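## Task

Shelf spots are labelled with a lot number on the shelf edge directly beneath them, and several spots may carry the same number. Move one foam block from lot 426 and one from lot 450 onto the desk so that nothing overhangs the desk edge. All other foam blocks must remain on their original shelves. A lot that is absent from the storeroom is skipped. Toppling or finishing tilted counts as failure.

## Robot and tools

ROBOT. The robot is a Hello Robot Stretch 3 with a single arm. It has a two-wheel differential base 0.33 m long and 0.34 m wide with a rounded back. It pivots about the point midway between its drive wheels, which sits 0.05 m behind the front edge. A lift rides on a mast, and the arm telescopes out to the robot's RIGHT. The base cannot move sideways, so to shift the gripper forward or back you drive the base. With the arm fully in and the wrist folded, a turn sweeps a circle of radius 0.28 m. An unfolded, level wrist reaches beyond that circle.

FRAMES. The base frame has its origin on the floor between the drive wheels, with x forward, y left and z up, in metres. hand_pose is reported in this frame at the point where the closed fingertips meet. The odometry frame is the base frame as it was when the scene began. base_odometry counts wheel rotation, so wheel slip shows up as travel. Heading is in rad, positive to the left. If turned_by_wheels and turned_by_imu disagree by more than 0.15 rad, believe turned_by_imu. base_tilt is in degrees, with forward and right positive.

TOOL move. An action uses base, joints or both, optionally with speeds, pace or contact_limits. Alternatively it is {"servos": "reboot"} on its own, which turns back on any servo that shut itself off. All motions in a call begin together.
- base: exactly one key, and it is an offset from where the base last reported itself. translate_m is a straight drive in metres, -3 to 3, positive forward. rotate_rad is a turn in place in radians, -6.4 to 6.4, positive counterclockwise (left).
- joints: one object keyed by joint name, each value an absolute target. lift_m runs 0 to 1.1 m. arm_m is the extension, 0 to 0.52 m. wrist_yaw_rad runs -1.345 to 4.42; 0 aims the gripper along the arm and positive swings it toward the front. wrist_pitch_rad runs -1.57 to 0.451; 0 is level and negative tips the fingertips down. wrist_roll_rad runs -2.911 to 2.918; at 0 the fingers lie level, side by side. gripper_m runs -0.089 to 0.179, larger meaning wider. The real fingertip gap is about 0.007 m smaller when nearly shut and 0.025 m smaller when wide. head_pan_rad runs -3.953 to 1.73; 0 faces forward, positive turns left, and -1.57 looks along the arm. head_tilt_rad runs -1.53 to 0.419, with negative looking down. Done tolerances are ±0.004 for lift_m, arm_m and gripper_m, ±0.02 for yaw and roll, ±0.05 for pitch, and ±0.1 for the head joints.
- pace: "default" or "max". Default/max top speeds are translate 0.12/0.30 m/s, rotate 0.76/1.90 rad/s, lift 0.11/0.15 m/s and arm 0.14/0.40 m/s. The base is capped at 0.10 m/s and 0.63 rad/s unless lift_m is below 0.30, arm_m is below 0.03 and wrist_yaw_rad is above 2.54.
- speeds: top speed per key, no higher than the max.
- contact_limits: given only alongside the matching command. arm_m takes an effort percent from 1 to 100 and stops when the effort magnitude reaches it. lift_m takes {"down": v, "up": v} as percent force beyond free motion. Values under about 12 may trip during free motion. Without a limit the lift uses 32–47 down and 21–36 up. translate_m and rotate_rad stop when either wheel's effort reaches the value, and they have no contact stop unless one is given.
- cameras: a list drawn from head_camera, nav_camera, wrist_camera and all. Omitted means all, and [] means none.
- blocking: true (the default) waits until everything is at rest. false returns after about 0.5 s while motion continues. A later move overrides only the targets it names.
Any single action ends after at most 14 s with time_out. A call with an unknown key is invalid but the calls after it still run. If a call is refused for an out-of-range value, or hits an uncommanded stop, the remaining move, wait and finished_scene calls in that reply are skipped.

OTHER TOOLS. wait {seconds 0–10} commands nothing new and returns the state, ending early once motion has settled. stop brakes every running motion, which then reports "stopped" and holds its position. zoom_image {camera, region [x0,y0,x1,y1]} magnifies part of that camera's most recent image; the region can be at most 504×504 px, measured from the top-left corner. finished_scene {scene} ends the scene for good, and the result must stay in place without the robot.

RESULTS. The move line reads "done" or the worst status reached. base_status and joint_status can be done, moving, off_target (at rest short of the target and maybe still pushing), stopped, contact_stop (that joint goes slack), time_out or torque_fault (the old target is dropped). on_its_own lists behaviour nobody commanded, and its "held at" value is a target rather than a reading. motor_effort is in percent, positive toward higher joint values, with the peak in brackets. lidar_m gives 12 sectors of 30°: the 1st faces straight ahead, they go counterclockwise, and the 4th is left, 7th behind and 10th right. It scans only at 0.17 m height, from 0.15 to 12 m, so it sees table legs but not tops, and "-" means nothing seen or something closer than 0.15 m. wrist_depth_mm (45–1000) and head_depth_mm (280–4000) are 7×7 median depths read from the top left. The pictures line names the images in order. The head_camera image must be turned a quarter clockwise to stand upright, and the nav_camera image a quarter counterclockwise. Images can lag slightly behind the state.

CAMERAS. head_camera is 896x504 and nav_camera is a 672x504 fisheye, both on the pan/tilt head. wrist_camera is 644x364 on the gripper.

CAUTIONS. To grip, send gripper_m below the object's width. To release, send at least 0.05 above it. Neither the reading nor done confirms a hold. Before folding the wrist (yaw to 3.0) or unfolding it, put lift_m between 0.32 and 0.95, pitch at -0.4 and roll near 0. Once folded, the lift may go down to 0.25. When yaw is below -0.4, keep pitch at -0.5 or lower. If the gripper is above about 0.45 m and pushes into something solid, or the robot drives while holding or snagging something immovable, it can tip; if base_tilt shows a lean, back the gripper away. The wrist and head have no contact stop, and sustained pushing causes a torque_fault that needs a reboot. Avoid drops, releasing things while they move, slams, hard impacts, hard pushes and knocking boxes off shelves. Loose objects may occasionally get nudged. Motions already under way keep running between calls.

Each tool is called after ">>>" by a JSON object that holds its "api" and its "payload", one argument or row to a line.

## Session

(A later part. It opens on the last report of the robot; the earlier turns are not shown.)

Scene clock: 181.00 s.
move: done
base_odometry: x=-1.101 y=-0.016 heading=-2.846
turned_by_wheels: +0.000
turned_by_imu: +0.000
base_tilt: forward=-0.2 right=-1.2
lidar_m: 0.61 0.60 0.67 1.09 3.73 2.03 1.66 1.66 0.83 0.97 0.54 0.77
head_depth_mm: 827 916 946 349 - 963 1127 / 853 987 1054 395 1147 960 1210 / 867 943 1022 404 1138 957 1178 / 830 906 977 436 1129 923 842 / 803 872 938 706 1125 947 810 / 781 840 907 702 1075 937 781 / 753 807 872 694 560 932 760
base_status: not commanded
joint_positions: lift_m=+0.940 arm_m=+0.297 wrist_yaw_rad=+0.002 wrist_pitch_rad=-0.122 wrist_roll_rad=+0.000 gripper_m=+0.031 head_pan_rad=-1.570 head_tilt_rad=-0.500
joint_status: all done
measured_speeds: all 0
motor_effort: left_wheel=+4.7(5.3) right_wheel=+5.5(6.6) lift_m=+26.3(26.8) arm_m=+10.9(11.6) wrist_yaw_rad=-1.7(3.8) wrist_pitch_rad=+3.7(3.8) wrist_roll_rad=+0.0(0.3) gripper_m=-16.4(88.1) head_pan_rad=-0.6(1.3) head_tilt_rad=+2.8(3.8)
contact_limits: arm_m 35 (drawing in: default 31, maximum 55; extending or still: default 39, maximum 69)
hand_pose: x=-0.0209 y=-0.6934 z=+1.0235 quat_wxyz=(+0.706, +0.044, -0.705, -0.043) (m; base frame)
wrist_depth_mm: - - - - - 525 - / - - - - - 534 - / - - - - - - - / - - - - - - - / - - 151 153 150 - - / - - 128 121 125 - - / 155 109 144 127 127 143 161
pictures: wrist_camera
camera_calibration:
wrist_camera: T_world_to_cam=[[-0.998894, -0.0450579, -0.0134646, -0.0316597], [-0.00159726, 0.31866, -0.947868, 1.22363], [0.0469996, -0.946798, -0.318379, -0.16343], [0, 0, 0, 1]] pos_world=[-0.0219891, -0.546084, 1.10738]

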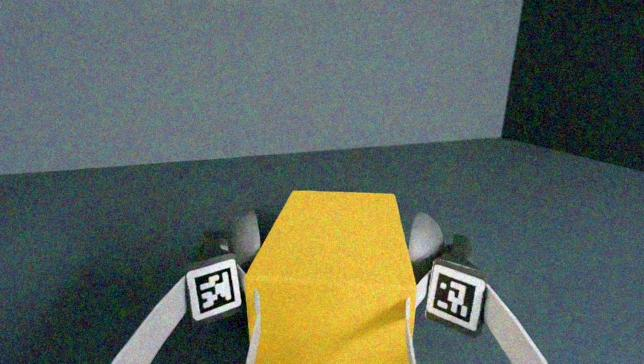

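>>> {"api": "move", "payload": {
  "joints": {"gripper_m": 0.024},
  "cameras": []
}}

>>> {"api": "move", "payload": {
  "joints": {"lift_m": 1.02},
  "speeds": {"lift_m": 0.05},
  "cameras": ["wrist_camera"]
}}

>>> {"api": "move", "payload": {
  "joints": {"arm_m": 0.0},
  "speeds": {"arm_m": 0.1},
  "cameras": ["wrist_camera", "head_camera"]
}}

Scene clock: 186.17 s.
move: done
base_odometry: x=-1.101 y=-0.016 heading=-2.846
turned_by_wheels: +0.000
turned_by_imu: +0.000
base_tilt: forward=-0.2 right=-1.2
lidar_m: 0.61 0.60 0.67 1.09 3.73 2.04 1.67 1.66 0.84 0.97 0.54 0.77
head_depth_mm: 828 917 947 348 - 967 1126 / 853 985 1057 394 1149 962 1211 / 861 944 1020 404 1147 953 1168 / 833 904 981 435 1130 918 841 / 804 871 938 707 1130 946 811 / 781 843 908 700 1077 942 787 / 751 809 875 692 561 933 763
base_status: not commanded
joint_positions: lift_m=+0.940 arm_m=+0.297 wrist_yaw_rad=+0.002 wrist_pitch_rad=-0.122 wrist_roll_rad=+0.000 gripper_m=+0.025 head_pan_rad=-1.570 head_tilt_rad=-0.500
joint_status: all done
measured_speeds: all 0
motor_effort: left_wheel=+4.9(5.2) right_wheel=+6.3(6.9) lift_m=+24.5(25.0) arm_m=+7.8(8.4) wrist_yaw_rad=-1.7(3.2) wrist_pitch_rad=+3.7(3.7) wrist_roll_rad=-0.3(0.3) gripper_m=-18.9(49.1) head_pan_rad=-0.5(1.0) head_tilt_rad=+2.9(4.1)
contact_limits: arm_m 35 (drawing in: default 31, maximum 55; extending or still: default 39, maximum 69)
hand_pose: x=-0.0209 y=-0.6934 z=+1.0235 quat_wxyz=(+0.706, +0.044, -0.705, -0.043) (m; base frame)
wrist_depth_mm: - - - - - 521 - / - - - - - 540 - / - - - - - - - / - - - - - - - / - - 151 152 151 - - / - - 129 121 125 - - / 155 100 144 127 143 143 160
pictures: none
No camera images: "cameras" was empty.

Scene clock: 188.30 s.
move: done
base_odometry: x=-1.101 y=-0.016 heading=-2.846
turned_by_wheels: +0.000
turned_by_imu: +0.000
base_tilt: forward=-0.4 right=-1.2
lidar_m: 0.61 0.60 0.67 1.09 3.73 2.04 1.67 1.66 0.83 0.97 0.54 0.76
head_depth_mm: 829 920 313 696 1015 969 1122 / 854 985 377 652 1175 960 1208 / 866 937 376 608 1182 955 1167 / 832 908 421 604 1139 920 841 / 801 870 943 708 1120 942 813 / 777 839 909 700 1075 940 788 / 752 810 876 693 561 932 762
base_status: not commanded
joint_positions: lift_m=+1.020 arm_m=+0.297 wrist_yaw_rad=+0.001 wrist_pitch_rad=-0.122 wrist_roll_rad=+0.000 gripper_m=+0.025 head_pan_rad=-1.570 head_tilt_rad=-0.500
joint_status: all done
measured_speeds: all 0
motor_effort: left_wheel=+4.2(5.1) right_wheel=+4.4(6.0) lift_m=+29.6(32.6) arm_m=+5.8(7.9) wrist_yaw_rad=-1.8(3.2) wrist_pitch_rad=+3.7(3.8) wrist_roll_rad=-0.2(0.3) gripper_m=-15.6(18.8) head_pan_rad=-0.2(1.1) head_tilt_rad=+3.2(4.3)
contact_limits: arm_m 35 (drawing in: default 31, maximum 55; extending or still: default 39, maximum 69)
hand_pose: x=-0.0211 y=-0.6934 z=+1.1035 quat_wxyz=(+0.706, +0.044, -0.705, -0.043) (m; base frame)
wrist_depth_mm: - - - - - 525 - / - - - - - 535 - / - - - - - 562 - / - - - - - - - / - - 151 155 148 - - / - - 130 129 124 - - / - 95 - 135 129 108 -
pictures: wrist_camera
camera_calibration:
wrist_camera: T_world_to_cam=[[-0.998931, -0.0442046, -0.0134958, -0.0301792], [-0.00129019, 0.318555, -0.947904, 1.29945], [0.0462008, -0.946873, -0.318271, -0.138142], [0, 0, 0, 1]] pos_world=[-0.0220882, -0.546084, 1.18738]

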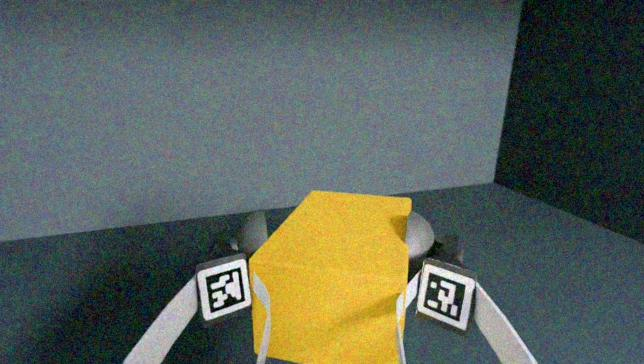

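Scene clock: 192.27 s.
move: done
base_odometry: x=-1.101 y=-0.016 heading=-2.846
turned_by_wheels: +0.000
turned_by_imu: +0.000
base_tilt: forward=-0.2 right=-1.2
lidar_m: 0.61 0.60 0.67 1.09 3.75 2.03 1.67 1.66 0.83 0.96 0.54 0.76
head_depth_mm: 823 914 945 849 - - - / 851 983 1053 781 - - - / 867 943 1023 824 - - - / 833 904 979 814 - - - / 804 872 938 709 1090 938 814 / 780 837 911 700 1077 934 785 / 752 811 873 695 560 931 761
base_status: not commanded
joint_positions: lift_m=+1.020 arm_m=+0.001 wrist_yaw_rad=+0.001 wrist_pitch_rad=-0.122 wrist_roll_rad=+0.000 gripper_m=+0.025 head_pan_rad=-1.570 head_tilt_rad=-0.500
joint_status: all done
measured_speeds: all 0
motor_effort: left_wheel=+4.2(4.5) right_wheel=+4.9(5.3) lift_m=+24.5(29.8) arm_m=-11.9(14.1) wrist_yaw_rad=-0.3(3.3) wrist_pitch_rad=+3.6(3.8) wrist_roll_rad=+0.1(0.3) gripper_m=-15.6(16.1) head_pan_rad=+0.0(0.9) head_tilt_rad=+2.8(4.0)
hand_pose: x=-0.0211 y=-0.3969 z=+1.1035 quat_wxyz=(+0.706, +0.044, -0.705, -0.043) (m; base frame)
wrist_depth_mm: - - - - - - - / - - - - 828 - - / - - - - - - - / - - - - - - - / - - 150 155 148 - - / - - 129 129 124 - - / - 95 130 135 128 120 -
pictures: head_camera (sideways), wrist_camera
camera_calibration:
head_camera: T_world_to_cam=[[-0.0465761, 0.43224, -0.900555, 1.18761], [0.997507, -0.0277251, -0.0648976, 0.0779924], [-0.0530193, -0.901332, -0.429871, 0.515369], [0, 0, 0, 1]] pos_world=[0.00484101, -0.046653, 1.29612]
wrist_camera: T_world_to_cam=[[-0.998931, -0.0442046, -0.0134958, -0.017077], [-0.00129019, 0.318555, -0.947904, 1.20503], [0.0462008, -0.946873, -0.318271, 0.142511], [0, 0, 0, 1]] pos_world=[-0.0220882, -0.249684, 1.18738]

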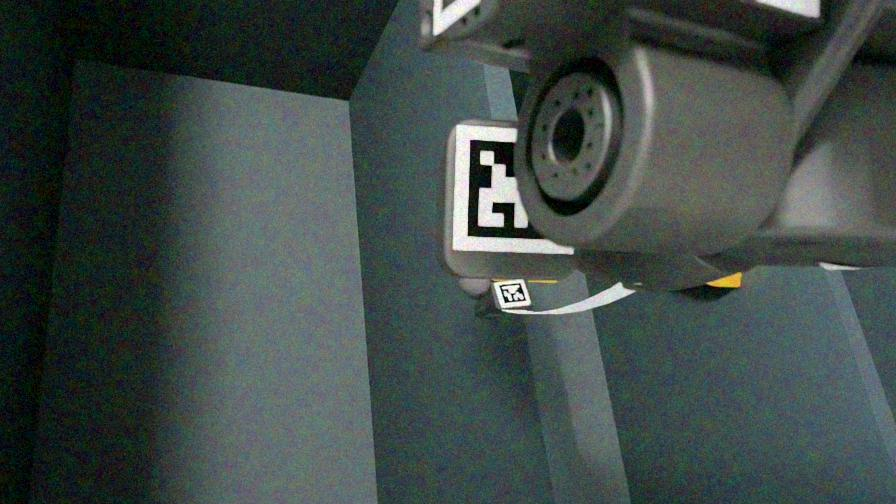

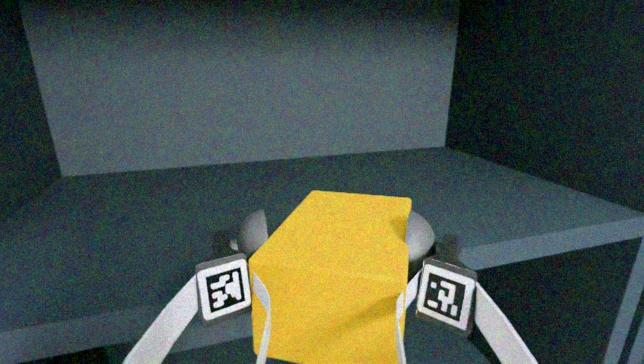

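>>> {"api": "move", "payload": {
  "joints": {"gripper_m": 0.016},
  "cameras": ["wrist_camera"]
}}

Scene clock: 197.70 s.
move: done
base_odometry: x=-1.101 y=-0.016 heading=-2.846
turned_by_wheels: +0.000
turned_by_imu: +0.000
base_tilt: forward=-0.3 right=-1.2
lidar_m: 0.61 0.60 0.67 1.09 3.74 2.03 1.67 1.66 0.83 0.97 0.54 0.77
head_depth_mm: 826 920 951 851 - - - / 851 987 1056 781 - - - / 865 945 1024 826 - - - / 833 908 974 811 - - - / 804 872 943 709 1088 940 809 / 778 837 910 700 1079 936 783 / 753 808 873 693 558 931 764
base_status: not commanded
joint_positions: lift_m=+1.020 arm_m=+0.001 wrist_yaw_rad=+0.001 wrist_pitch_rad=-0.122 wrist_roll_rad=+0.000 gripper_m=+0.017 head_pan_rad=-1.570 head_tilt_rad=-0.500
joint_status: all done
measured_speeds: all 0
motor_effort: left_wheel=+4.0(4.5) right_wheel=+5.8(5.8) lift_m=+28.1(28.2) arm_m=-12.0(12.6) wrist_yaw_rad=-1.4(2.2) wrist_pitch_rad=+3.8(3.8) wrist_roll_rad=+0.0(0.3) gripper_m=-18.7(55.5) head_pan_rad=+0.0(0.6) head_tilt_rad=+4.0(4.2)
hand_pose: x=-0.0211 y=-0.3969 z=+1.1035 quat_wxyz=(+0.706, +0.044, -0.705, -0.043) (m; base frame)
wrist_depth_mm: - - - - - - - / - - - - 823 - - / - - - - - - - / - - - - - - - / - - 151 155 148 - - / - - 130 129 124 - - / - 101 - 135 129 117 -
pictures: wrist_camera
camera_calibration:
wrist_camera: T_world_to_cam=[[-0.998931, -0.0442046, -0.0134958, -0.017077], [-0.00129019, 0.318555, -0.947904, 1.20503], [0.0462008, -0.946873, -0.318271, 0.142511], [0, 0, 0, 1]] pos_world=[-0.0220882, -0.249684, 1.18738]

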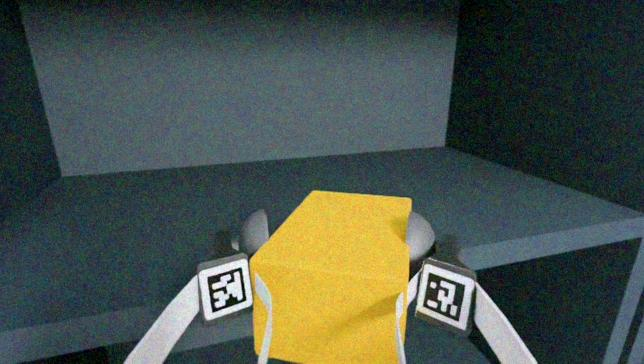

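>>> {"api": "move", "payload": {
  "base": {"translate_m": -0.86},
  "joints": {"lift_m": 0.9},
  "cameras": []
}}

>>> {"api": "move", "payload": {
  "base": {"rotate_rad": 2.03},
  "speeds": {"rotate_rad": 0.5},
  "joints": {"lift_m": 0.85},
  "cameras": ["head_camera", "nav_camera"]
}}

Scene clock: 231.87 s.
move: done
base_odometry: x=-0.279 y=+0.234 heading=-2.846
turned_by_wheels: +0.000
turned_by_imu: +0.000
base_tilt: forward=-0.3 right=-1.2
lidar_m: 1.41 1.40 1.25 1.57 2.05 1.06 0.87 0.86 0.95 1.26 0.80 1.26
head_depth_mm: 1012 1108 1105 1171 1249 1350 - / 1061 1265 1260 1400 1306 1479 1381 / 891 1238 1277 1503 1241 434 - / 915 1196 1251 1437 1228 420 - / 958 1150 1202 1373 1222 1400 1230 / 998 1100 1155 1310 1213 1359 1214 / 989 1065 1111 1233 1156 996 1145
base_status: done
joint_positions: lift_m=+0.900 arm_m=+0.001 wrist_yaw_rad=+0.001 wrist_pitch_rad=-0.122 wrist_roll_rad=+0.000 gripper_m=+0.017 head_pan_rad=-1.570 head_tilt_rad=-0.500
joint_status: all done
measured_speeds: all 0
motor_effort: left_wheel=-6.6(9.5) right_wheel=-5.5(14.6) lift_m=+23.9(28.6) arm_m=-10.9(12.2) wrist_yaw_rad=-1.9(3.3) wrist_pitch_rad=+3.6(3.8) wrist_roll_rad=-0.1(0.3) gripper_m=-18.7(19.0) head_pan_rad=+0.6(1.1) head_tilt_rad=+2.2(4.0)
hand_pose: x=-0.0211 y=-0.3969 z=+0.9835 quat_wxyz=(+0.706, +0.044, -0.705, -0.043) (m; base frame)
wrist_depth_mm: - - - - - - 707 / - - - - - - 729 / - - - - - - - / - 975 - - - 835 - / - - 156 155 157 864 - / - - 129 129 124 900 - / - 101 - 135 130 120 -
pictures: none
No camera images: "cameras" was empty.

Scene clock: 236.87 s.
move: done
base_odometry: x=-0.279 y=+0.234 heading=-0.817
turned_by_wheels: +2.030
turned_by_imu: +1.997
base_tilt: forward=-0.3 right=-1.3
lidar_m: 2.50 1.12 0.87 0.86 0.92 1.24 0.80 1.27 1.27 1.40 1.25 2.28
head_depth_mm: 1140 1229 1325 1457 1614 1628 1323 / 1151 1236 1352 1476 1631 1612 1317 / 1157 1250 1354 1494 1646 494 1249 / 1164 1262 1370 1508 1638 451 283 / 1171 1274 1381 1509 1685 1534 1285 / 1194 1295 1422 1557 1737 1584 1298 / 1212 1316 1431 1564 1746 1565 1285
base_status: done
joint_positions: lift_m=+0.850 arm_m=+0.001 wrist_yaw_rad=+0.001 wrist_pitch_rad=-0.122 wrist_roll_rad=+0.000 gripper_m=+0.017 head_pan_rad=-1.570 head_tilt_rad=-0.500
joint_status: all done
measured_speeds: all 0
motor_effort: left_wheel=-8.7(12.8) right_wheel=+8.3(12.1) lift_m=+29.1(30.3) arm_m=-12.4(12.9) wrist_yaw_rad=-2.1(3.4) wrist_pitch_rad=+3.7(3.8) wrist_roll_rad=-0.2(0.4) gripper_m=-18.8(19.1) head_pan_rad=+1.2(1.3) head_tilt_rad=+3.1(3.2)
hand_pose: x=-0.0211 y=-0.3969 z=+0.9335 quat_wxyz=(+0.706, +0.044, -0.705, -0.043) (m; base frame)
wrist_depth_mm: - - - - - - - / - - - - - - - / - - - - - - - / - - - - - - - / - - 156 155 157 - - / - - 129 129 124 - - / - 110 - 135 130 - -
pictures: head_camera (sideways), nav_camera (sideways)
camera_calibration:
head_camera: T_world_to_cam=[[-0.0465761, 0.43224, -0.900555, 1.18761], [0.997507, -0.0277251, -0.0648976, 0.0779924], [-0.0530193, -0.901332, -0.429871, 0.515369], [0, 0, 0, 1]] pos_world=[0.00484101, -0.046653, 1.29612]
nav_camera: T_world_to_cam=[[0.0173528, -0.455981, 0.88982, -1.11495], [-0.999791, -0.0175225, 0.0105182, 0.0426246], [0.0107957, -0.889817, -0.45619, 0.54692], [0, 0, 0, 1]] pos_world=[0.0560588, -0.0209899, 1.24116]

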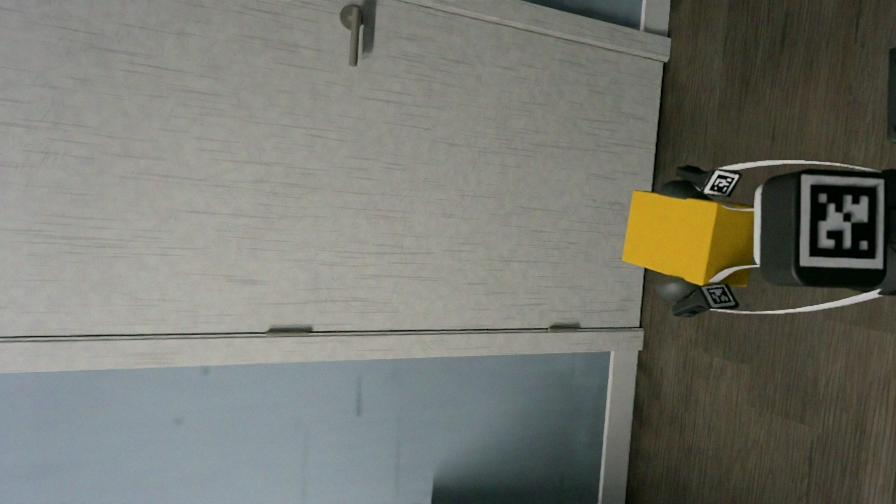

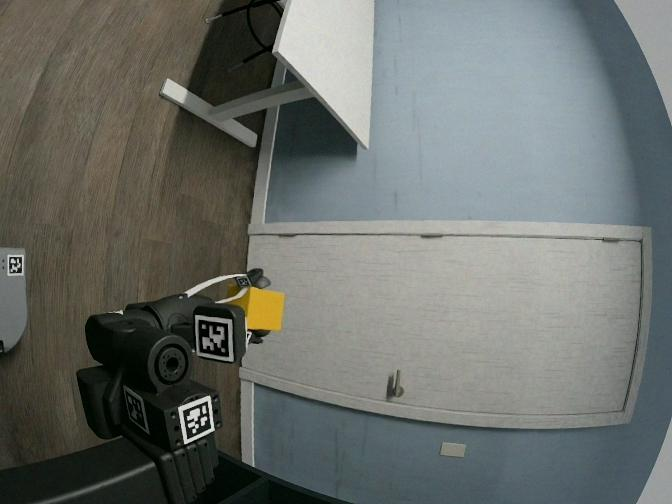

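>>> {"api": "move", "payload": {
  "base": {"translate_m": 1.0},
  "cameras": ["head_camera", "nav_camera"]
}}

Scene clock: 252.70 s.
move: done
base_odometry: x=+0.406 y=-0.495 heading=-0.817
turned_by_wheels: +0.000
turned_by_imu: +0.000
base_tilt: forward=-0.2 right=-1.1
lidar_m: 2.48 1.01 0.78 0.77 0.82 1.21 1.79 1.96 1.54 1.04 0.94 2.37
head_depth_mm: 1230 1327 1443 1571 1666 1573 1324 / 1240 1330 1455 1363 951 1564 1316 / 1248 1353 1466 1351 939 493 1222 / 1256 1363 1487 1332 933 452 283 / 1273 1371 1485 1318 930 1485 1291 / 1284 1382 1504 1294 958 1567 1291 / 1288 1400 1525 1287 951 1475 1286
base_status: done
joint_positions: lift_m=+0.850 arm_m=+0.001 wrist_yaw_rad=+0.001 wrist_pitch_rad=-0.122 wrist_roll_rad=+0.000 gripper_m=+0.017 head_pan_rad=-1.570 head_tilt_rad=-0.500
joint_status: not commanded
measured_speeds: all 0
motor_effort: left_wheel=+1.4(9.3) right_wheel=+9.4(13.7) lift_m=+26.4(28.9) arm_m=-9.0(12.5) wrist_yaw_rad=-1.8(3.2) wrist_pitch_rad=+3.6(3.8) wrist_roll_rad=+0.0(0.5) gripper_m=-18.6(19.0) head_pan_rad=+1.5(1.9) head_tilt_rad=+1.4(3.5)
hand_pose: x=-0.0211 y=-0.3969 z=+0.9335 quat_wxyz=(+0.706, +0.044, -0.705, -0.043) (m; base frame)
wrist_depth_mm: - - - - - - - / - - - - - - - / - - - - - - - / - - - - - - - / - - 151 155 148 - - / - - 130 130 124 121 - / - 110 - 135 129 - -
pictures: head_camera (sideways), nav_camera (sideways)
camera_calibration:
head_camera: T_world_to_cam=[[-0.0465761, 0.43224, -0.900555, 1.18761], [0.997507, -0.0277251, -0.0648976, 0.0779924], [-0.0530193, -0.901332, -0.429871, 0.515369], [0, 0, 0, 1]] pos_world=[0.00484101, -0.046653, 1.29612]
nav_camera: T_world_to_cam=[[0.0173528, -0.455981, 0.88982, -1.11495], [-0.999791, -0.0175225, 0.0105182, 0.0426246], [0.0107957, -0.889817, -0.45619, 0.54692], [0, 0, 0, 1]] pos_world=[0.0560588, -0.0209899, 1.24116]

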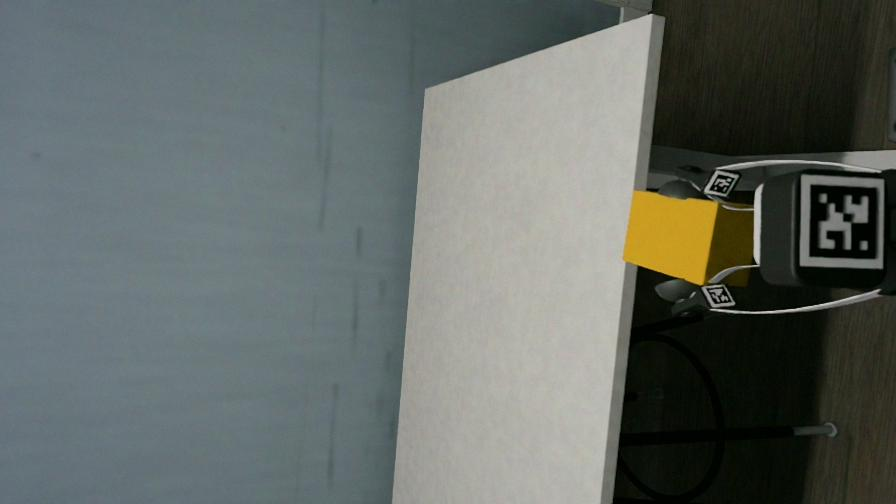

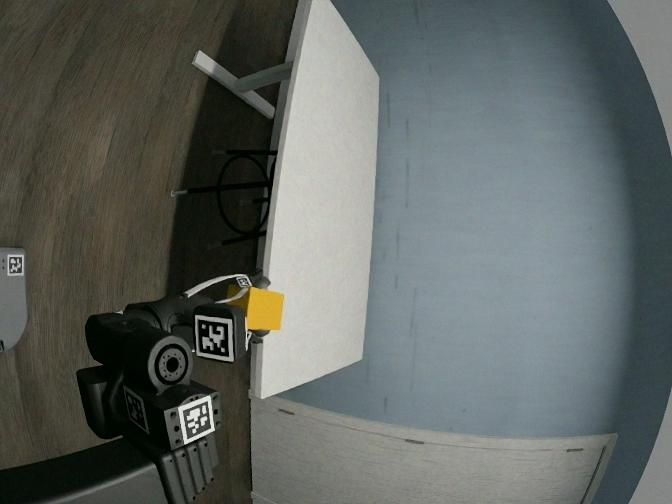

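>>> {"api": "move", "payload": {
  "joints": {"arm_m": 0.46},
  "contact_limits": {"arm_m": 35},
  "cameras": []
}}

>>> {"api": "move", "payload": {
  "joints": {"lift_m": 0.73},
  "speeds": {"lift_m": 0.08},
  "contact_limits": {"lift_m": {"down": 14}},
  "cameras": ["wrist_camera", "head_camera"]
}}

Scene clock: 273.37 s.
move: done
base_odometry: x=+0.406 y=-0.495 heading=-0.817
turned_by_wheels: +0.000
turned_by_imu: +0.000
base_tilt: forward=-0.3 right=-1.1
lidar_m: 2.48 1.00 0.78 0.77 0.82 1.21 1.80 1.95 1.54 1.04 0.93 2.37
head_depth_mm: 1228 1335 1441 1563 1657 302 - / 1239 1339 1459 1361 384 368 1287 / 1246 1351 1464 587 905 1519 1310 / 1257 1356 1484 684 895 1595 1303 / 1268 1373 1490 1320 927 1539 1298 / 1270 1380 1506 1303 960 1589 1292 / 1282 1393 1524 1278 949 1483 1279
base_status: not commanded
joint_positions: lift_m=+0.850 arm_m=+0.460 wrist_yaw_rad=+0.001 wrist_pitch_rad=-0.122 wrist_roll_rad=+0.000 gripper_m=+0.017 head_pan_rad=-1.570 head_tilt_rad=-0.500
joint_status: all done
measured_speeds: all 0
motor_effort: left_wheel=+1.3(2.1) right_wheel=+9.1(9.9) lift_m=+25.7(26.7) arm_m=+12.3(14.5) wrist_yaw_rad=-1.3(3.2) wrist_pitch_rad=+3.6(3.8) wrist_roll_rad=-0.2(0.3) gripper_m=-18.5(18.8) head_pan_rad=+1.6(2.2) head_tilt_rad=+2.1(2.8)
contact_limits: arm_m 35 (drawing in: default 31, maximum 55; extending or still: default 39, maximum 69)
hand_pose: x=-0.0211 y=-0.8564 z=+0.9335 quat_wxyz=(+0.706, +0.044, -0.705, -0.043) (m; base frame)
wrist_depth_mm: - - - - - - - / - - - - - - - / - - - - - - - / - - - - - - - / - - 150 155 148 - - / - - 130 129 124 - - / - 101 - 135 129 107 -
pictures: none
No camera images: "cameras" was empty.

Scene clock: 275.53 s.
move: done
base_odometry: x=+0.406 y=-0.495 heading=-0.817
turned_by_wheels: +0.000
turned_by_imu: +0.000
base_tilt: forward=-0.3 right=-1.2
lidar_m: 2.48 1.01 0.78 0.77 0.82 1.21 1.79 1.95 1.54 1.04 0.94 2.37
head_depth_mm: 1231 1328 1439 1582 1660 1585 1325 / 1235 1343 1454 1353 948 458 368 / 1252 1342 1456 1340 640 1470 1306 / 1263 1358 1488 1336 672 1594 1312 / 1268 1377 1500 1318 927 1540 1296 / 1283 1392 1517 1300 963 1576 1288 / 1291 1400 1523 1289 954 1480 1287
base_status: not commanded
joint_positions: lift_m=+0.730 arm_m=+0.460 wrist_yaw_rad=+0.001 wrist_pitch_rad=-0.122 wrist_roll_rad=+0.000 gripper_m=+0.017 head_pan_rad=-1.570 head_tilt_rad=-0.500
joint_status: all done
measured_speeds: all 0
motor_effort: left_wheel=+1.6(2.0) right_wheel=+9.0(9.9) lift_m=+26.1(26.1) arm_m=+12.7(13.3) wrist_yaw_rad=-2.6(2.8) wrist_pitch_rad=+3.7(3.8) wrist_roll_rad=+0.0(0.3) gripper_m=-18.7(19.0) head_pan_rad=+2.0(2.1) head_tilt_rad=+1.5(2.6)
contact_limits: arm_m 35 (drawing in: default 31, maximum 55; extending or still: default 39, maximum 69); lift_m down 14 (down: maximum 72; up: maximum 65)
hand_pose: x=-0.0211 y=-0.8564 z=+0.8135 quat_wxyz=(+0.706, +0.044, -0.705, -0.043) (m; base frame)
wrist_depth_mm: - - - - - - - / - - - - - - - / - - - - - - - / - - - - - - - / - - 151 155 148 - - / - - 129 129 124 - - / - 101 - 135 128 107 -
pictures: head_camera (sideways), wrist_camera
camera_calibration:
head_camera: T_world_to_cam=[[-0.0465761, 0.43224, -0.900555, 1.18761], [0.997507, -0.0277251, -0.0648976, 0.0779924], [-0.0530193, -0.901332, -0.429871, 0.515369], [0, 0, 0, 1]] pos_world=[0.00484101, -0.046653, 1.29612]
wrist_camera: T_world_to_cam=[[-0.998931, -0.0442046, -0.0134958, -0.0412984], [-0.00129019, 0.318555, -0.947904, 1.07649], [0.0462008, -0.946873, -0.318271, -0.384781], [0, 0, 0, 1]] pos_world=[-0.0220882, -0.709084, 0.897383]

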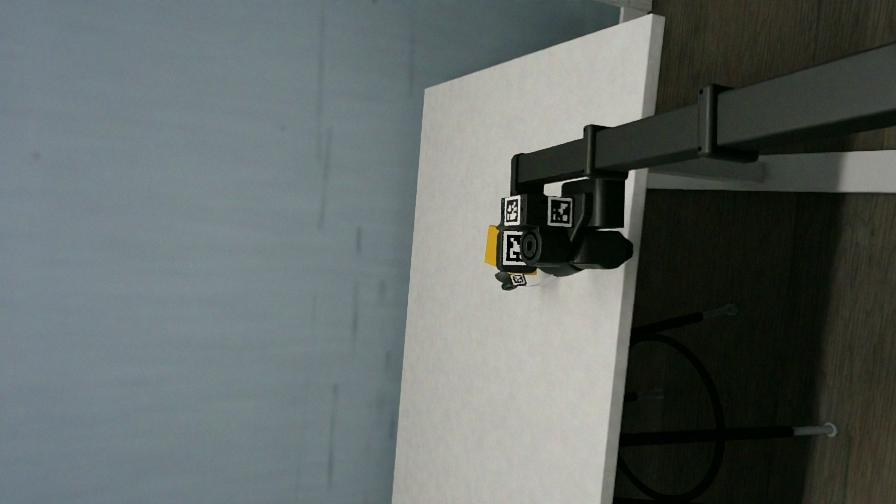

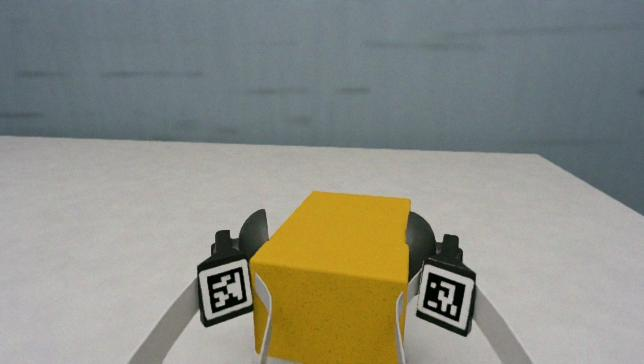

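>>> {"api": "move", "payload": {
  "joints": {"lift_m": 0.684},
  "speeds": {"lift_m": 0.02},
  "contact_limits": {"lift_m": {"down": 14}},
  "cameras": ["wrist_camera"]
}}

Scene clock: 282.10 s.
move: done
base_odometry: x=+0.406 y=-0.495 heading=-0.817
turned_by_wheels: +0.000
turned_by_imu: +0.000
base_tilt: forward=-0.2 right=-1.1
lidar_m: 2.48 1.01 0.78 0.77 0.82 1.21 1.79 1.96 1.54 1.04 0.94 2.38
head_depth_mm: 1226 1318 1436 1578 1655 1588 1323 / 1241 1328 1453 1356 948 1473 405 / 1249 1346 1466 1339 682 1393 1244 / 1258 1357 1476 1331 691 1551 1309 / 1265 1379 1483 1312 926 1536 1298 / 1278 1385 1506 1303 957 1566 1296 / 1288 1394 1522 1286 953 1476 1290
base_status: not commanded
joint_positions: lift_m=+0.684 arm_m=+0.460 wrist_yaw_rad=+0.001 wrist_pitch_rad=-0.122 wrist_roll_rad=+0.000 gripper_m=+0.017 head_pan_rad=-1.570 head_tilt_rad=-0.500
joint_status: all done
measured_speeds: all 0
motor_effort: left_wheel=+1.7(1.8) right_wheel=+9.3(10.2) lift_m=+25.6(27.1) arm_m=+11.3(12.5) wrist_yaw_rad=-1.9(3.2) wrist_pitch_rad=+3.7(3.8) wrist_roll_rad=-0.1(0.3) gripper_m=-18.5(18.9) head_pan_rad=+1.5(2.5) head_tilt_rad=+1.4(2.5)
contact_limits: arm_m 35 (drawing in: default 31, maximum 55; extending or still: default 39, maximum 69); lift_m down 14 (down: maximum 72; up: maximum 65)
hand_pose: x=-0.0211 y=-0.8564 z=+0.7675 quat_wxyz=(+0.706, +0.044, -0.705, -0.043) (m; base frame)
wrist_depth_mm: - - - - - - - / - - - - - - - / - - - - - - - / - - - - - - - / - - 150 155 148 - - / - - 130 129 124 - - / - 101 - 135 129 107 -
pictures: wrist_camera
camera_calibration:
wrist_camera: T_world_to_cam=[[-0.998931, -0.0442046, -0.0134958, -0.0419192], [-0.00129019, 0.318555, -0.947904, 1.03288], [0.0462008, -0.946873, -0.318271, -0.399421], [0, 0, 0, 1]] pos_world=[-0.0220882, -0.709084, 0.851383]

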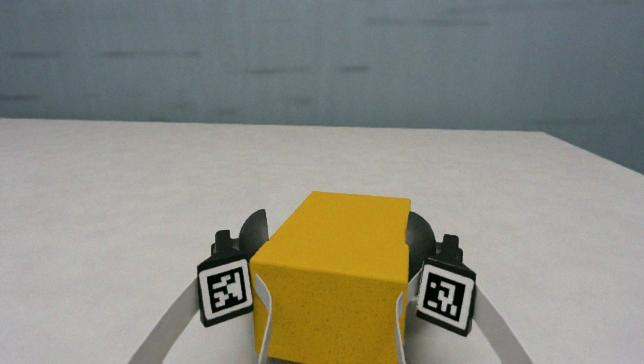

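>>> {"api": "move", "payload": {
  "joints": {"lift_m": 0.667},
  "speeds": {"lift_m": 0.02},
  "contact_limits": {"lift_m": {"down": 14}},
  "cameras": ["wrist_camera"]
}}

Scene clock: 286.60 s.
move: done
base_odometry: x=+0.406 y=-0.495 heading=-0.817
turned_by_wheels: +0.000
turned_by_imu: +0.000
base_tilt: forward=-0.4 right=-1.2
lidar_m: 2.49 1.01 0.78 0.77 0.83 1.21 1.80 1.96 1.54 1.04 0.93 2.37
head_depth_mm: 1227 1326 1435 1576 1660 1583 1323 / 1232 1335 1443 1367 944 1527 433 / 1250 1352 1461 1350 701 671 1237 / 1260 1360 1479 1329 766 1546 1305 / 1265 1377 1499 1317 930 1534 1298 / 1276 1377 1516 1302 958 1574 1293 / 1286 1398 1529 1288 951 1477 1294
base_status: not commanded
joint_positions: lift_m=+0.667 arm_m=+0.460 wrist_yaw_rad=+0.001 wrist_pitch_rad=-0.108 wrist_roll_rad=+0.000 gripper_m=+0.017 head_pan_rad=-1.570 head_tilt_rad=-0.500
joint_status: all done
measured_speeds: all 0
motor_effort: left_wheel=+1.2(2.0) right_wheel=+8.7(9.7) lift_m=+22.0(30.3) arm_m=+11.0(11.7) wrist_yaw_rad=-1.2(2.5) wrist_pitch_rad=+1.0(3.7) wrist_roll_rad=+0.0(0.3) gripper_m=-18.7(18.8) head_pan_rad=+2.2(2.4) head_tilt_rad=+1.4(2.2)
contact_limits: arm_m 35 (drawing in: default 31, maximum 55; extending or still: default 39, maximum 69); lift_m down 14 (down: maximum 72; up: maximum 65)
hand_pose: x=-0.0211 y=-0.8571 z=+0.7542 quat_wxyz=(+0.706, +0.039, -0.706, -0.038) (m; base frame)
wrist_depth_mm: - - - - - - - / - - - - - - - / - - - - - - - / - - - - - - - / - - 153 154 147 - - / - - 129 129 124 - - / - 101 - 136 129 107 -
pictures: wrist_camera
camera_calibration:
wrist_camera: T_world_to_cam=[[-0.998931, -0.0443981, -0.0128498, -0.0427874], [-0.00129003, 0.304686, -0.952452, 1.01202], [0.0462022, -0.951418, -0.304417, -0.418768], [0, 0, 0, 1]] pos_world=[-0.0220882, -0.70867, 0.835867]

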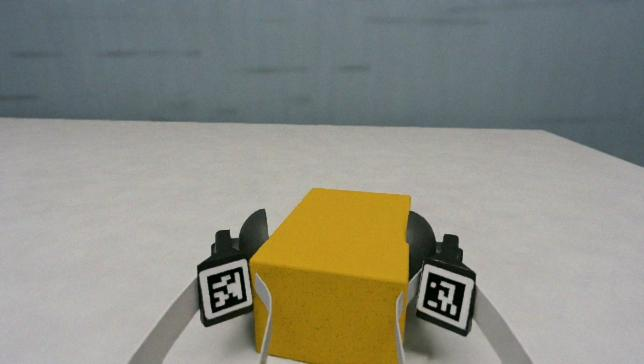

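Contact. Release.

>>> {"api": "move", "payload": {
  "joints": {"gripper_m": 0.06},
  "cameras": []
}}

>>> {"api": "move", "payload": {
  "joints": {"gripper_m": 0.179},
  "cameras": ["wrist_camera"]
}}

>>> {"api": "move", "payload": {
  "joints": {"arm_m": 0.15},
  "speeds": {"arm_m": 0.08},
  "cameras": ["head_camera"]
}}

Scene clock: 294.40 s.
move: done
base_odometry: x=+0.406 y=-0.495 heading=-0.817
turned_by_wheels: +0.000
turned_by_imu: +0.000
base_tilt: forward=-0.2 right=-1.2
lidar_m: 2.48 1.01 0.78 0.77 0.82 1.21 1.79 1.96 1.54 1.04 0.94 2.37
head_depth_mm: 1228 1330 1435 1571 1662 1582 1323 / 1240 1333 1445 1355 946 1519 433 / 1246 1343 1469 1333 703 673 1242 / 1256 1363 1484 1333 762 1548 1304 / 1265 1364 1493 1309 929 1537 1293 / 1278 1379 1507 1303 960 1584 1288 / 1294 1393 1520 1283 947 1484 1279
base_status: not commanded
joint_positions: lift_m=+0.667 arm_m=+0.460 wrist_yaw_rad=+0.001 wrist_pitch_rad=-0.108 wrist_roll_rad=+0.000 gripper_m=+0.060 head_pan_rad=-1.570 head_tilt_rad=-0.500
joint_status: all done
measured_speeds: all 0
motor_effort: left_wheel=+1.3(1.8) right_wheel=+9.2(9.7) lift_m=+23.2(23.9) arm_m=+10.9(11.5) wrist_yaw_rad=-0.9(2.8) wrist_pitch_rad=+0.9(1.1) wrist_roll_rad=-0.1(0.3) gripper_m=-0.8(75.1) head_pan_rad=+2.3(2.8) head_tilt_rad=+0.6(2.0)
contact_limits: arm_m 35 (drawing in: default 31, maximum 55; extending or still: default 39, maximum 69); lift_m down 14 (down: maximum 72; up: maximum 65)
hand_pose: x=-0.0211 y=-0.8571 z=+0.7542 quat_wxyz=(+0.706, +0.039, -0.706, -0.038) (m; base frame)
wrist_depth_mm: - - - - - - - / - - - - - - - / - - - - - - - / - - - - - - - / - - 153 153 147 - - / - - 130 129 126 - - / - 95 - 135 130 110 -
pictures: none
No camera images: "cameras" was empty.

Scene clock: 296.13 s.
move: done
base_odometry: x=+0.406 y=-0.495 heading=-0.817
turned_by_wheels: +0.000
turned_by_imu: +0.000
base_tilt: forward=-0.4 right=-1.1
lidar_m: 2.48 1.01 0.78 0.77 0.82 1.20 1.79 1.95 1.54 1.04 0.94 2.37
head_depth_mm: 1225 1326 1442 1576 1654 1584 1330 / 1239 1337 1456 1364 947 1532 433 / 1250 1345 1468 1342 703 670 1247 / 1258 1359 1485 1335 764 1542 1309 / 1274 1372 1495 1316 927 1541 1302 / 1274 1387 1503 1304 959 1583 1288 / 1289 1390 1524 1279 952 1478 1293
base_status: not commanded
joint_positions: lift_m=+0.667 arm_m=+0.460 wrist_yaw_rad=+0.001 wrist_pitch_rad=-0.114 wrist_roll_rad=+0.000 gripper_m=+0.179 head_pan_rad=-1.570 head_tilt_rad=-0.500
joint_status: all done
measured_speeds: all 0
motor_effort: left_wheel=+1.3(1.8) right_wheel=+9.1(9.9) lift_m=+28.7(28.7) arm_m=+10.8(11.3) wrist_yaw_rad=-2.4(2.9) wrist_pitch_rad=+2.2(2.2) wrist_roll_rad=+0.0(0.3) gripper_m=+1.2(82.7) head_pan_rad=+2.5(2.9) head_tilt_rad=+1.7(2.2)
contact_limits: arm_m 35 (drawing in: default 31, maximum 55; extending or still: default 39, maximum 69); lift_m down 14 (down: maximum 72; up: maximum 65)
hand_pose: x=-0.0211 y=-0.8568 z=+0.7526 quat_wxyz=(+0.706, +0.041, -0.706, -0.040) (m; base frame)
wrist_depth_mm: - - - - - - - / - - - - - - - / - - - - - - - / - - - 183 - - - / - 142 - 149 149 - - / - 126 - 129 123 - - / - - - 136 129 - 105
pictures: wrist_camera
camera_calibration:
wrist_camera: T_world_to_cam=[[-0.998936, -0.0442219, -0.0130988, -0.0424714], [-0.00128973, 0.310681, -0.950513, 1.01414], [0.0461031, -0.949485, -0.310407, -0.412774], [0, 0, 0, 1]] pos_world=[-0.0220881, -0.708876, 0.835274]

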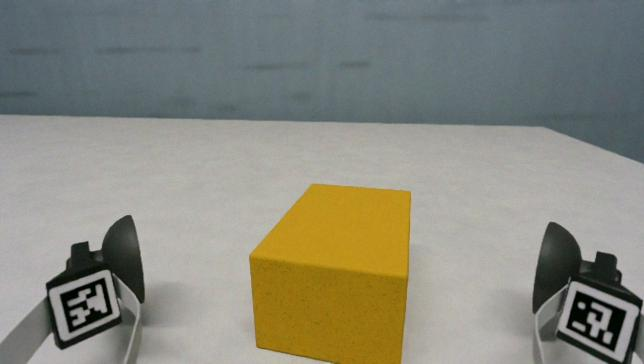

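Scene clock: 300.87 s.
move: done
base_odometry: x=+0.406 y=-0.495 heading=-0.817
turned_by_wheels: +0.000
turned_by_imu: +0.000
base_tilt: forward=-0.4 right=-1.1
lidar_m: 2.48 1.01 0.79 0.77 0.82 1.21 1.80 1.96 1.54 1.04 0.93 2.37
head_depth_mm: 1227 1334 1445 1570 1659 1586 1326 / 1232 1336 1456 1358 950 1562 1284 / 1241 1344 1463 1358 942 1507 420 / 1257 1359 1483 1329 933 1592 487 / 1270 1372 1499 1314 928 1486 1269 / 1281 1382 1509 1305 955 1578 1293 / 1296 1390 1528 1286 948 1485 1288
base_status: not commanded
joint_positions: lift_m=+0.667 arm_m=+0.150 wrist_yaw_rad=+0.001 wrist_pitch_rad=-0.114 wrist_roll_rad=+0.000 gripper_m=+0.179 head_pan_rad=-1.570 head_tilt_rad=-0.500
joint_status: all done
measured_speeds: all 0
motor_effort: left_wheel=+1.6(2.1) right_wheel=+8.9(9.8) lift_m=+29.4(30.0) arm_m=-12.0(14.8) wrist_yaw_rad=-1.6(3.5) wrist_pitch_rad=+2.1(2.3) wrist_roll_rad=+0.3(0.3) gripper_m=+0.4(1.1) head_pan_rad=+2.3(3.3) head_tilt_rad=+0.9(2.2)
contact_limits: lift_m down 14 (down: maximum 72; up: maximum 65)
hand_pose: x=-0.0211 y=-0.5468 z=+0.7526 quat_wxyz=(+0.706, +0.041, -0.706, -0.040) (m; base frame)
wrist_depth_mm: - - - - - - - / - - - - - - - / - - - 484 - - - / - - - - - - - / - 144 - - - - - / 119 140 - - - - - / - - - - - - 105
pictures: head_camera (sideways)
camera_calibration:
head_camera: T_world_to_cam=[[-0.0465761, 0.43224, -0.900555, 1.18761], [0.997507, -0.0277251, -0.0648976, 0.0779924], [-0.0530193, -0.901332, -0.429871, 0.515369], [0, 0, 0, 1]] pos_world=[0.00484101, -0.046653, 1.29612]

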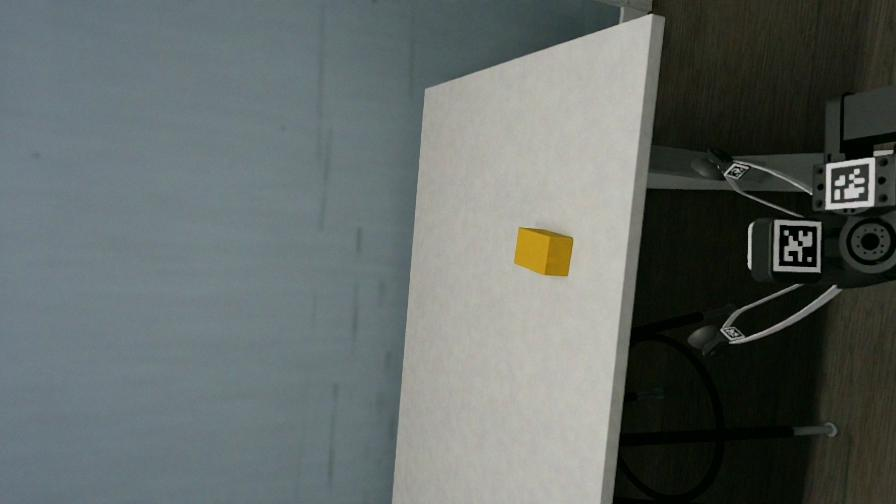

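>>> {"api": "move", "payload": {
  "joints": {"arm_m": 0.0, "lift_m": 0.8},
  "cameras": []
}}

>>> {"api": "move", "payload": {
  "joints": {"wrist_pitch_rad": -0.4, "gripper_m": 0.05},
  "cameras": []
}}

>>> {"api": "move", "payload": {
  "joints": {"wrist_yaw_rad": 3.0, "head_pan_rad": 0.5, "head_tilt_rad": -0.25},
  "cameras": []
}}

>>> {"api": "move", "payload": {
  "joints": {"lift_m": 0.27},
  "cameras": ["nav_camera"]
}}

>>> {"api": "move", "payload": {
  "base": {"translate_m": 1.86},
  "pace": "max",
  "speeds": {"translate_m": 0.2},
  "joints": {"head_pan_rad": 0.8},
  "cameras": ["nav_camera"]
}}

Scene clock: 318.07 s.
move: done
base_odometry: x=+0.406 y=-0.495 heading=-0.817
turned_by_wheels: +0.000
turned_by_imu: +0.000
base_tilt: forward=-0.3 right=-1.1
lidar_m: 2.48 1.01 0.78 0.77 0.82 1.21 1.80 1.95 1.54 1.04 0.94 2.37
head_depth_mm: 1233 1328 1436 1568 1662 1586 1329 / 1244 1337 1454 1363 949 1570 1284 / 1247 1346 1465 1348 939 1512 1283 / 1254 1356 1480 1332 932 1603 313 / 1264 1374 1497 1320 930 1538 1264 / 1284 1383 1518 1311 957 1603 1264 / 1290 1392 1522 1293 949 1489 1289
base_status: not commanded
joint_positions: lift_m=+0.800 arm_m=+0.001 wrist_yaw_rad=+0.001 wrist_pitch_rad=-0.115 wrist_roll_rad=+0.000 gripper_m=+0.179 head_pan_rad=-1.570 head_tilt_rad=-0.500
joint_status: all done
measured_speeds: all 0
motor_effort: left_wheel=+1.4(2.0) right_wheel=+9.3(10.0) lift_m=+26.7(34.0) arm_m=-11.5(13.7) wrist_yaw_rad=-0.8(2.9) wrist_pitch_rad=+2.2(2.4) wrist_roll_rad=+0.1(0.3) gripper_m=+0.5(1.0) head_pan_rad=+2.6(3.2) head_tilt_rad=+1.2(2.1)
hand_pose: x=-0.0211 y=-0.3973 z=+0.8854 quat_wxyz=(+0.706, +0.041, -0.706, -0.040) (m; base frame)
wrist_depth_mm: - - - - - - - / - - - - - - - / - - - - - - - / - - - - - - - / - 142 - - - - - / - 144 - - - - - / - - - - - - 105
pictures: none
No camera images: "cameras" was empty.

Scene clock: 319.90 s.
move: done
base_odometry: x=+0.406 y=-0.495 heading=-0.817
turned_by_wheels: +0.000
turned_by_imu: +0.000
base_tilt: forward=-0.4 right=-1.2
lidar_m: 2.48 1.01 0.78 0.77 0.82 1.21 1.79 1.94 1.54 1.04 0.94 2.37
head_depth_mm: 1228 1327 1443 1577 1661 1573 1318 / 1238 1338 1451 1364 948 1566 1312 / 1245 1352 1461 1346 939 1507 1240 / 1259 1358 1480 1332 931 1615 500 / 1266 1373 1494 1320 930 1537 1295 / 1277 1386 1511 1303 956 1577 1291 / 1297 1391 1525 1287 948 1484 1285
base_status: not commanded
joint_positions: lift_m=+0.800 arm_m=+0.001 wrist_yaw_rad=+0.001 wrist_pitch_rad=-0.412 wrist_roll_rad=+0.000 gripper_m=+0.050 head_pan_rad=-1.570 head_tilt_rad=-0.500
joint_status: all done
measured_speeds: all 0
motor_effort: left_wheel=+1.5(2.1) right_wheel=+9.3(10.0) lift_m=+23.3(26.6) arm_m=-10.1(12.0) wrist_yaw_rad=-0.8(3.0) wrist_pitch_rad=+1.7(3.5) wrist_roll_rad=-0.1(0.3) gripper_m=+0.3(84.5) head_pan_rad=+3.4(3.4) head_tilt_rad=+1.0(2.1)
hand_pose: x=-0.0212 y=-0.3707 z=+0.8141 quat_wxyz=(+0.693, +0.145, -0.692, -0.144) (m; base frame)
wrist_depth_mm: - - - - - - - / - - - 591 - - - / - - - - - - - / - - - - - - - / - - - - - - - / - - 127 - 125 - - / - 948 963 981 930 990 982
pictures: none
No camera images: "cameras" was empty.

Scene clock: 322.40 s.
move: done
base_odometry: x=+0.406 y=-0.495 heading=-0.817
turned_by_wheels: +0.000
turned_by_imu: +0.000
base_tilt: forward=-0.1 right=-1.3
lidar_m: 2.49 1.01 0.78 0.77 0.83 1.21 1.79 1.95 1.54 1.04 0.94 2.37
head_depth_mm: 2176 2244 2327 2390 2470 2221 1650 / 2298 2375 2458 2545 2620 2201 1648 / 2334 2492 2555 2671 2708 2180 1638 / 1223 1269 1331 1398 1463 1552 1568 / 1050 1083 1132 1184 1240 1296 1355 / 926 954 994 1026 1066 1108 1157 / 827 851 877 902 932 972 1010
base_status: not commanded
joint_positions: lift_m=+0.800 arm_m=+0.001 wrist_yaw_rad=+2.997 wrist_pitch_rad=-0.412 wrist_roll_rad=+0.000 gripper_m=+0.050 head_pan_rad=+0.508 head_tilt_rad=-0.245
joint_status: all done
measured_speeds: translate_m=+0.000 rotate_rad=+0.000 lift_m=+0.000 arm_m=+0.000 wrist_yaw_rad=+0.000 wrist_pitch_rad=+0.000 wrist_roll_rad=+0.000 head_pan_rad=-0.024 head_tilt_rad=+0.000
motor_effort: left_wheel=+1.3(2.0) right_wheel=+9.0(9.8) lift_m=+23.6(24.3) arm_m=-7.4(10.6) wrist_yaw_rad=+2.0(5.5) wrist_pitch_rad=+1.7(1.8) wrist_roll_rad=-0.2(0.3) gripper_m=+0.3(0.7) head_pan_rad=-2.8(5.8) head_tilt_rad=-0.7(8.1)
hand_pose: x=+0.0112 y=+0.0773 z=+0.8141 quat_wxyz=(+0.195, +0.700, +0.094, +0.680) (m; base frame)
wrist_depth_mm: - 137 - - - - 752 / - 147 - - - - 826 / - 161 170 - - - - / - 182 189 - - - - / - - 197 - - - - / - - 127 - 125 - - / - 934 277 984 953 961 976
pictures: none
No camera images: "cameras" was empty.

Scene clock: 328.07 s.
move: done
base_odometry: x=+0.406 y=-0.495 heading=-0.817
turned_by_wheels: +0.000
turned_by_imu: +0.000
base_tilt: forward=-0.4 right=-1.2
lidar_m: 2.48 1.01 0.78 0.77 0.82 1.21 1.80 1.95 1.54 1.04 0.94 2.37
head_depth_mm: 2195 2254 2312 2351 2427 2208 1645 / 2298 2374 2439 2517 2608 2182 1635 / 2373 2481 2550 2695 2750 2182 1617 / 1239 1283 1341 1412 1505 1579 1570 / 1061 1101 1145 1197 1250 1305 1375 / 932 963 999 1034 1076 1124 1170 / 831 855 884 910 946 977 1015
base_status: not commanded
joint_positions: lift_m=+0.270 arm_m=+0.001 wrist_yaw_rad=+2.997 wrist_pitch_rad=-0.413 wrist_roll_rad=+0.000 gripper_m=+0.050 head_pan_rad=+0.500 head_tilt_rad=-0.250
joint_status: all done
measured_speeds: all 0
motor_effort: left_wheel=+1.3(2.1) right_wheel=+9.0(10.3) lift_m=+23.9(27.6) arm_m=-2.3(8.0) wrist_yaw_rad=+1.5(4.2) wrist_pitch_rad=+2.0(2.1) wrist_roll_rad=+0.0(0.3) gripper_m=+0.3(0.9) head_pan_rad=-2.4(3.7) head_tilt_rad=-3.0(4.1)
hand_pose: x=+0.0112 y=+0.0771 z=+0.2837 quat_wxyz=(+0.195, +0.700, +0.095, +0.680) (m; base frame)
wrist_depth_mm: - 137 - - - - 756 / - 147 - - - - 828 / 868 162 195 827 813 819 812 / 720 186 646 694 677 689 680 / 587 565 197 578 571 571 569 / 501 495 127 298 125 482 478 / 270 257 255 260 412 421 418
pictures: nav_camera (sideways)
camera_calibration:
nav_camera: T_world_to_cam=[[0.186442, 0.121276, 0.974952, -1.22711], [0.491316, -0.870863, 0.0143728, 0.0284946], [0.850793, 0.476329, -0.22195, 0.236856], [0, 0, 0, 1]] pos_world=[0.0132705, 0.0608127, 1.24854]

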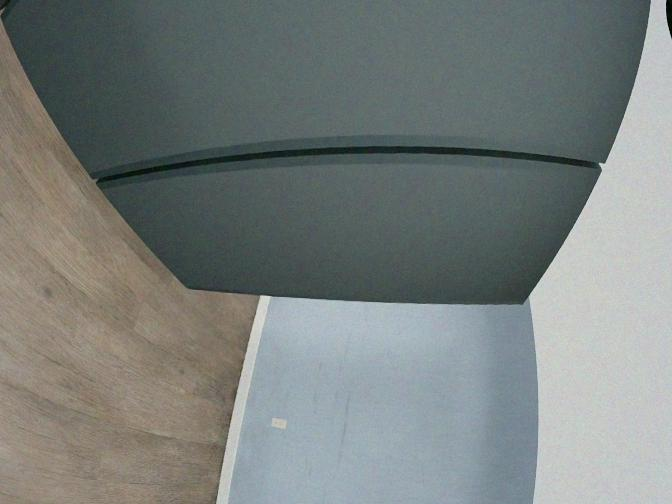

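Scene clock: 339.33 s.
move: done
base_odometry: x=+1.679 y=-1.851 heading=-0.817
turned_by_wheels: +0.000
turned_by_imu: +0.001
base_tilt: forward=-0.3 right=-1.3
lidar_m: 0.65 0.69 1.02 1.08 0.81 0.95 3.63 1.70 1.43 1.68 0.84 0.66
head_depth_mm: 638 652 665 678 697 712 735 / 700 716 735 755 773 797 818 / 779 799 822 845 869 897 925 / 876 907 935 962 993 1033 1069 / 1005 1043 1076 1125 1168 1207 1266 / 1174 1216 1279 1347 1398 1464 1497 / 1412 1478 1570 1656 1751 1850 1604
base_status: done
joint_positions: lift_m=+0.270 arm_m=+0.001 wrist_yaw_rad=+2.997 wrist_pitch_rad=-0.413 wrist_roll_rad=+0.000 gripper_m=+0.050 head_pan_rad=+0.800 head_tilt_rad=-0.250
joint_status: all done
measured_speeds: all 0
motor_effort: left_wheel=-0.2(10.8) right_wheel=+10.3(13.8) lift_m=+26.0(26.4) arm_m=+9.8(10.1) wrist_yaw_rad=+2.3(3.9) wrist_pitch_rad=+2.0(2.1) wrist_roll_rad=+0.2(0.3) gripper_m=+0.3(1.0) head_pan_rad=-2.6(4.5) head_tilt_rad=-1.1(3.6)
hand_pose: x=+0.0111 y=+0.0771 z=+0.2837 quat_wxyz=(+0.195, +0.700, +0.095, +0.680) (m; base frame)
wrist_depth_mm: - 137 - - - - - / - 147 - - - - - / - 162 843 880 868 852 806 / 720 186 647 695 685 694 681 / 589 566 198 577 572 567 556 / 499 495 127 296 125 482 481 / 270 257 254 260 412 422 419
pictures: nav_camera (sideways)
camera_calibration:
nav_camera: T_world_to_cam=[[0.142449, 0.171091, 0.974903, -1.22678], [0.726654, -0.686853, 0.0143636, 0.0270805], [0.672073, 0.706372, -0.222165, 0.238249], [0, 0, 0, 1]] pos_world=[-0.00504527, 0.060199, 1.24854]

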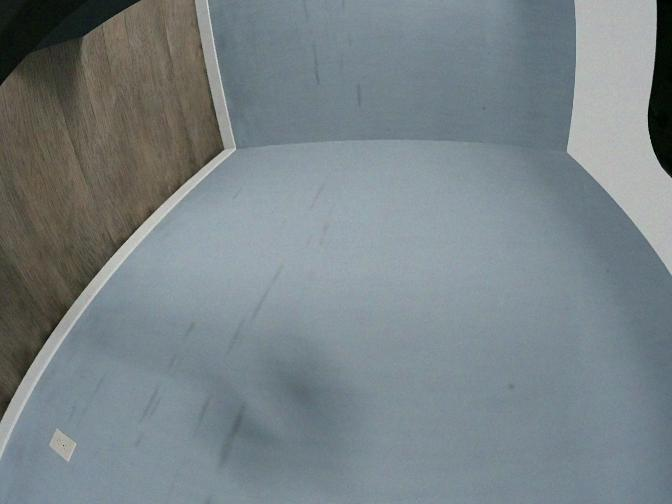

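>>> {"api": "move", "payload": {
  "joints": {"head_pan_rad": 1.6, "head_tilt_rad": -0.3},
  "cameras": ["nav_camera", "head_camera"]
}}

Scene clock: 351.30 s.
move: done
base_odometry: x=+1.679 y=-1.851 heading=-0.817
turned_by_wheels: +0.000
turned_by_imu: +0.000
base_tilt: forward=-0.3 right=-1.2
lidar_m: 0.65 0.69 1.02 1.08 0.81 0.95 3.63 1.69 1.43 1.68 0.84 0.66
head_depth_mm: 1736 1824 1904 1981 2087 2049 1563 / 1777 1844 1919 2014 2115 2027 1549 / 1787 1865 1949 2034 2174 1991 1546 / 1814 1894 2001 2085 2205 2019 1541 / 1831 1916 2003 2111 2224 1986 1529 / 1817 1903 2010 2093 1147 1184 1233 / 759 777 797 820 844 870 900
base_status: not commanded
joint_positions: lift_m=+0.270 arm_m=+0.001 wrist_yaw_rad=+2.997 wrist_pitch_rad=-0.413 wrist_roll_rad=+0.000 gripper_m=+0.050 head_pan_rad=+1.618 head_tilt_rad=-0.299
joint_status: all done
measured_speeds: all 0
motor_effort: left_wheel=+0.0(0.6) right_wheel=+10.5(10.6) lift_m=+26.2(27.1) arm_m=+11.2(12.4) wrist_yaw_rad=+2.1(2.9) wrist_pitch_rad=+1.9(2.1) wrist_roll_rad=-0.1(0.3) gripper_m=+0.4(0.9) head_pan_rad=+0.6(5.1) head_tilt_rad=-3.8(5.0)
hand_pose: x=+0.0111 y=+0.0771 z=+0.2837 quat_wxyz=(+0.195, +0.700, +0.095, +0.680) (m; base frame)
wrist_depth_mm: - 137 - - - - - / - 148 - - - - - / - 161 852 885 858 860 826 / 712 186 642 694 684 683 678 / 584 564 198 575 566 564 560 / 499 503 127 298 125 486 481 / 269 257 253 258 409 421 423
pictures: head_camera (sideways), nav_camera (sideways)
camera_calibration:
head_camera: T_world_to_cam=[[0.0577226, -0.241732, -0.968625, 1.27581], [-0.9983, -0.0060872, -0.0579718, 0.0812385], [0.00811742, 0.970324, -0.241672, 0.270012], [0, 0, 0, 1]] pos_world=[0.00526556, 0.0468992, 1.30574]
nav_camera: T_world_to_cam=[[-0.0296834, 0.2684, 0.96285, -1.21001], [0.998028, 0.0612532, 0.0136932, 0.026306], [-0.0553024, 0.961358, -0.269689, 0.304617], [0, 0, 0, 1]] pos_world=[-0.0453254, 0.0303099, 1.24685]

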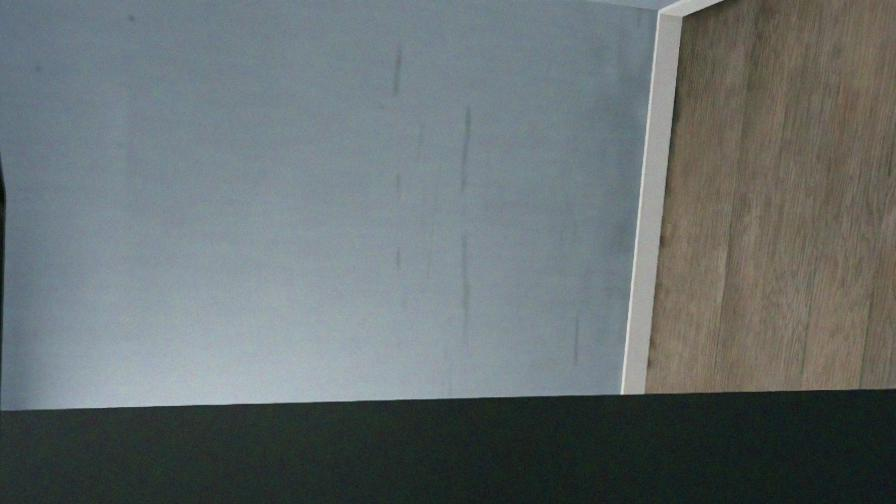

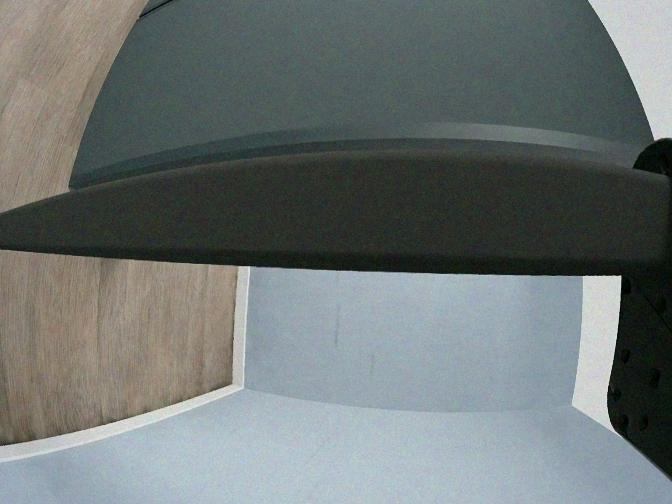

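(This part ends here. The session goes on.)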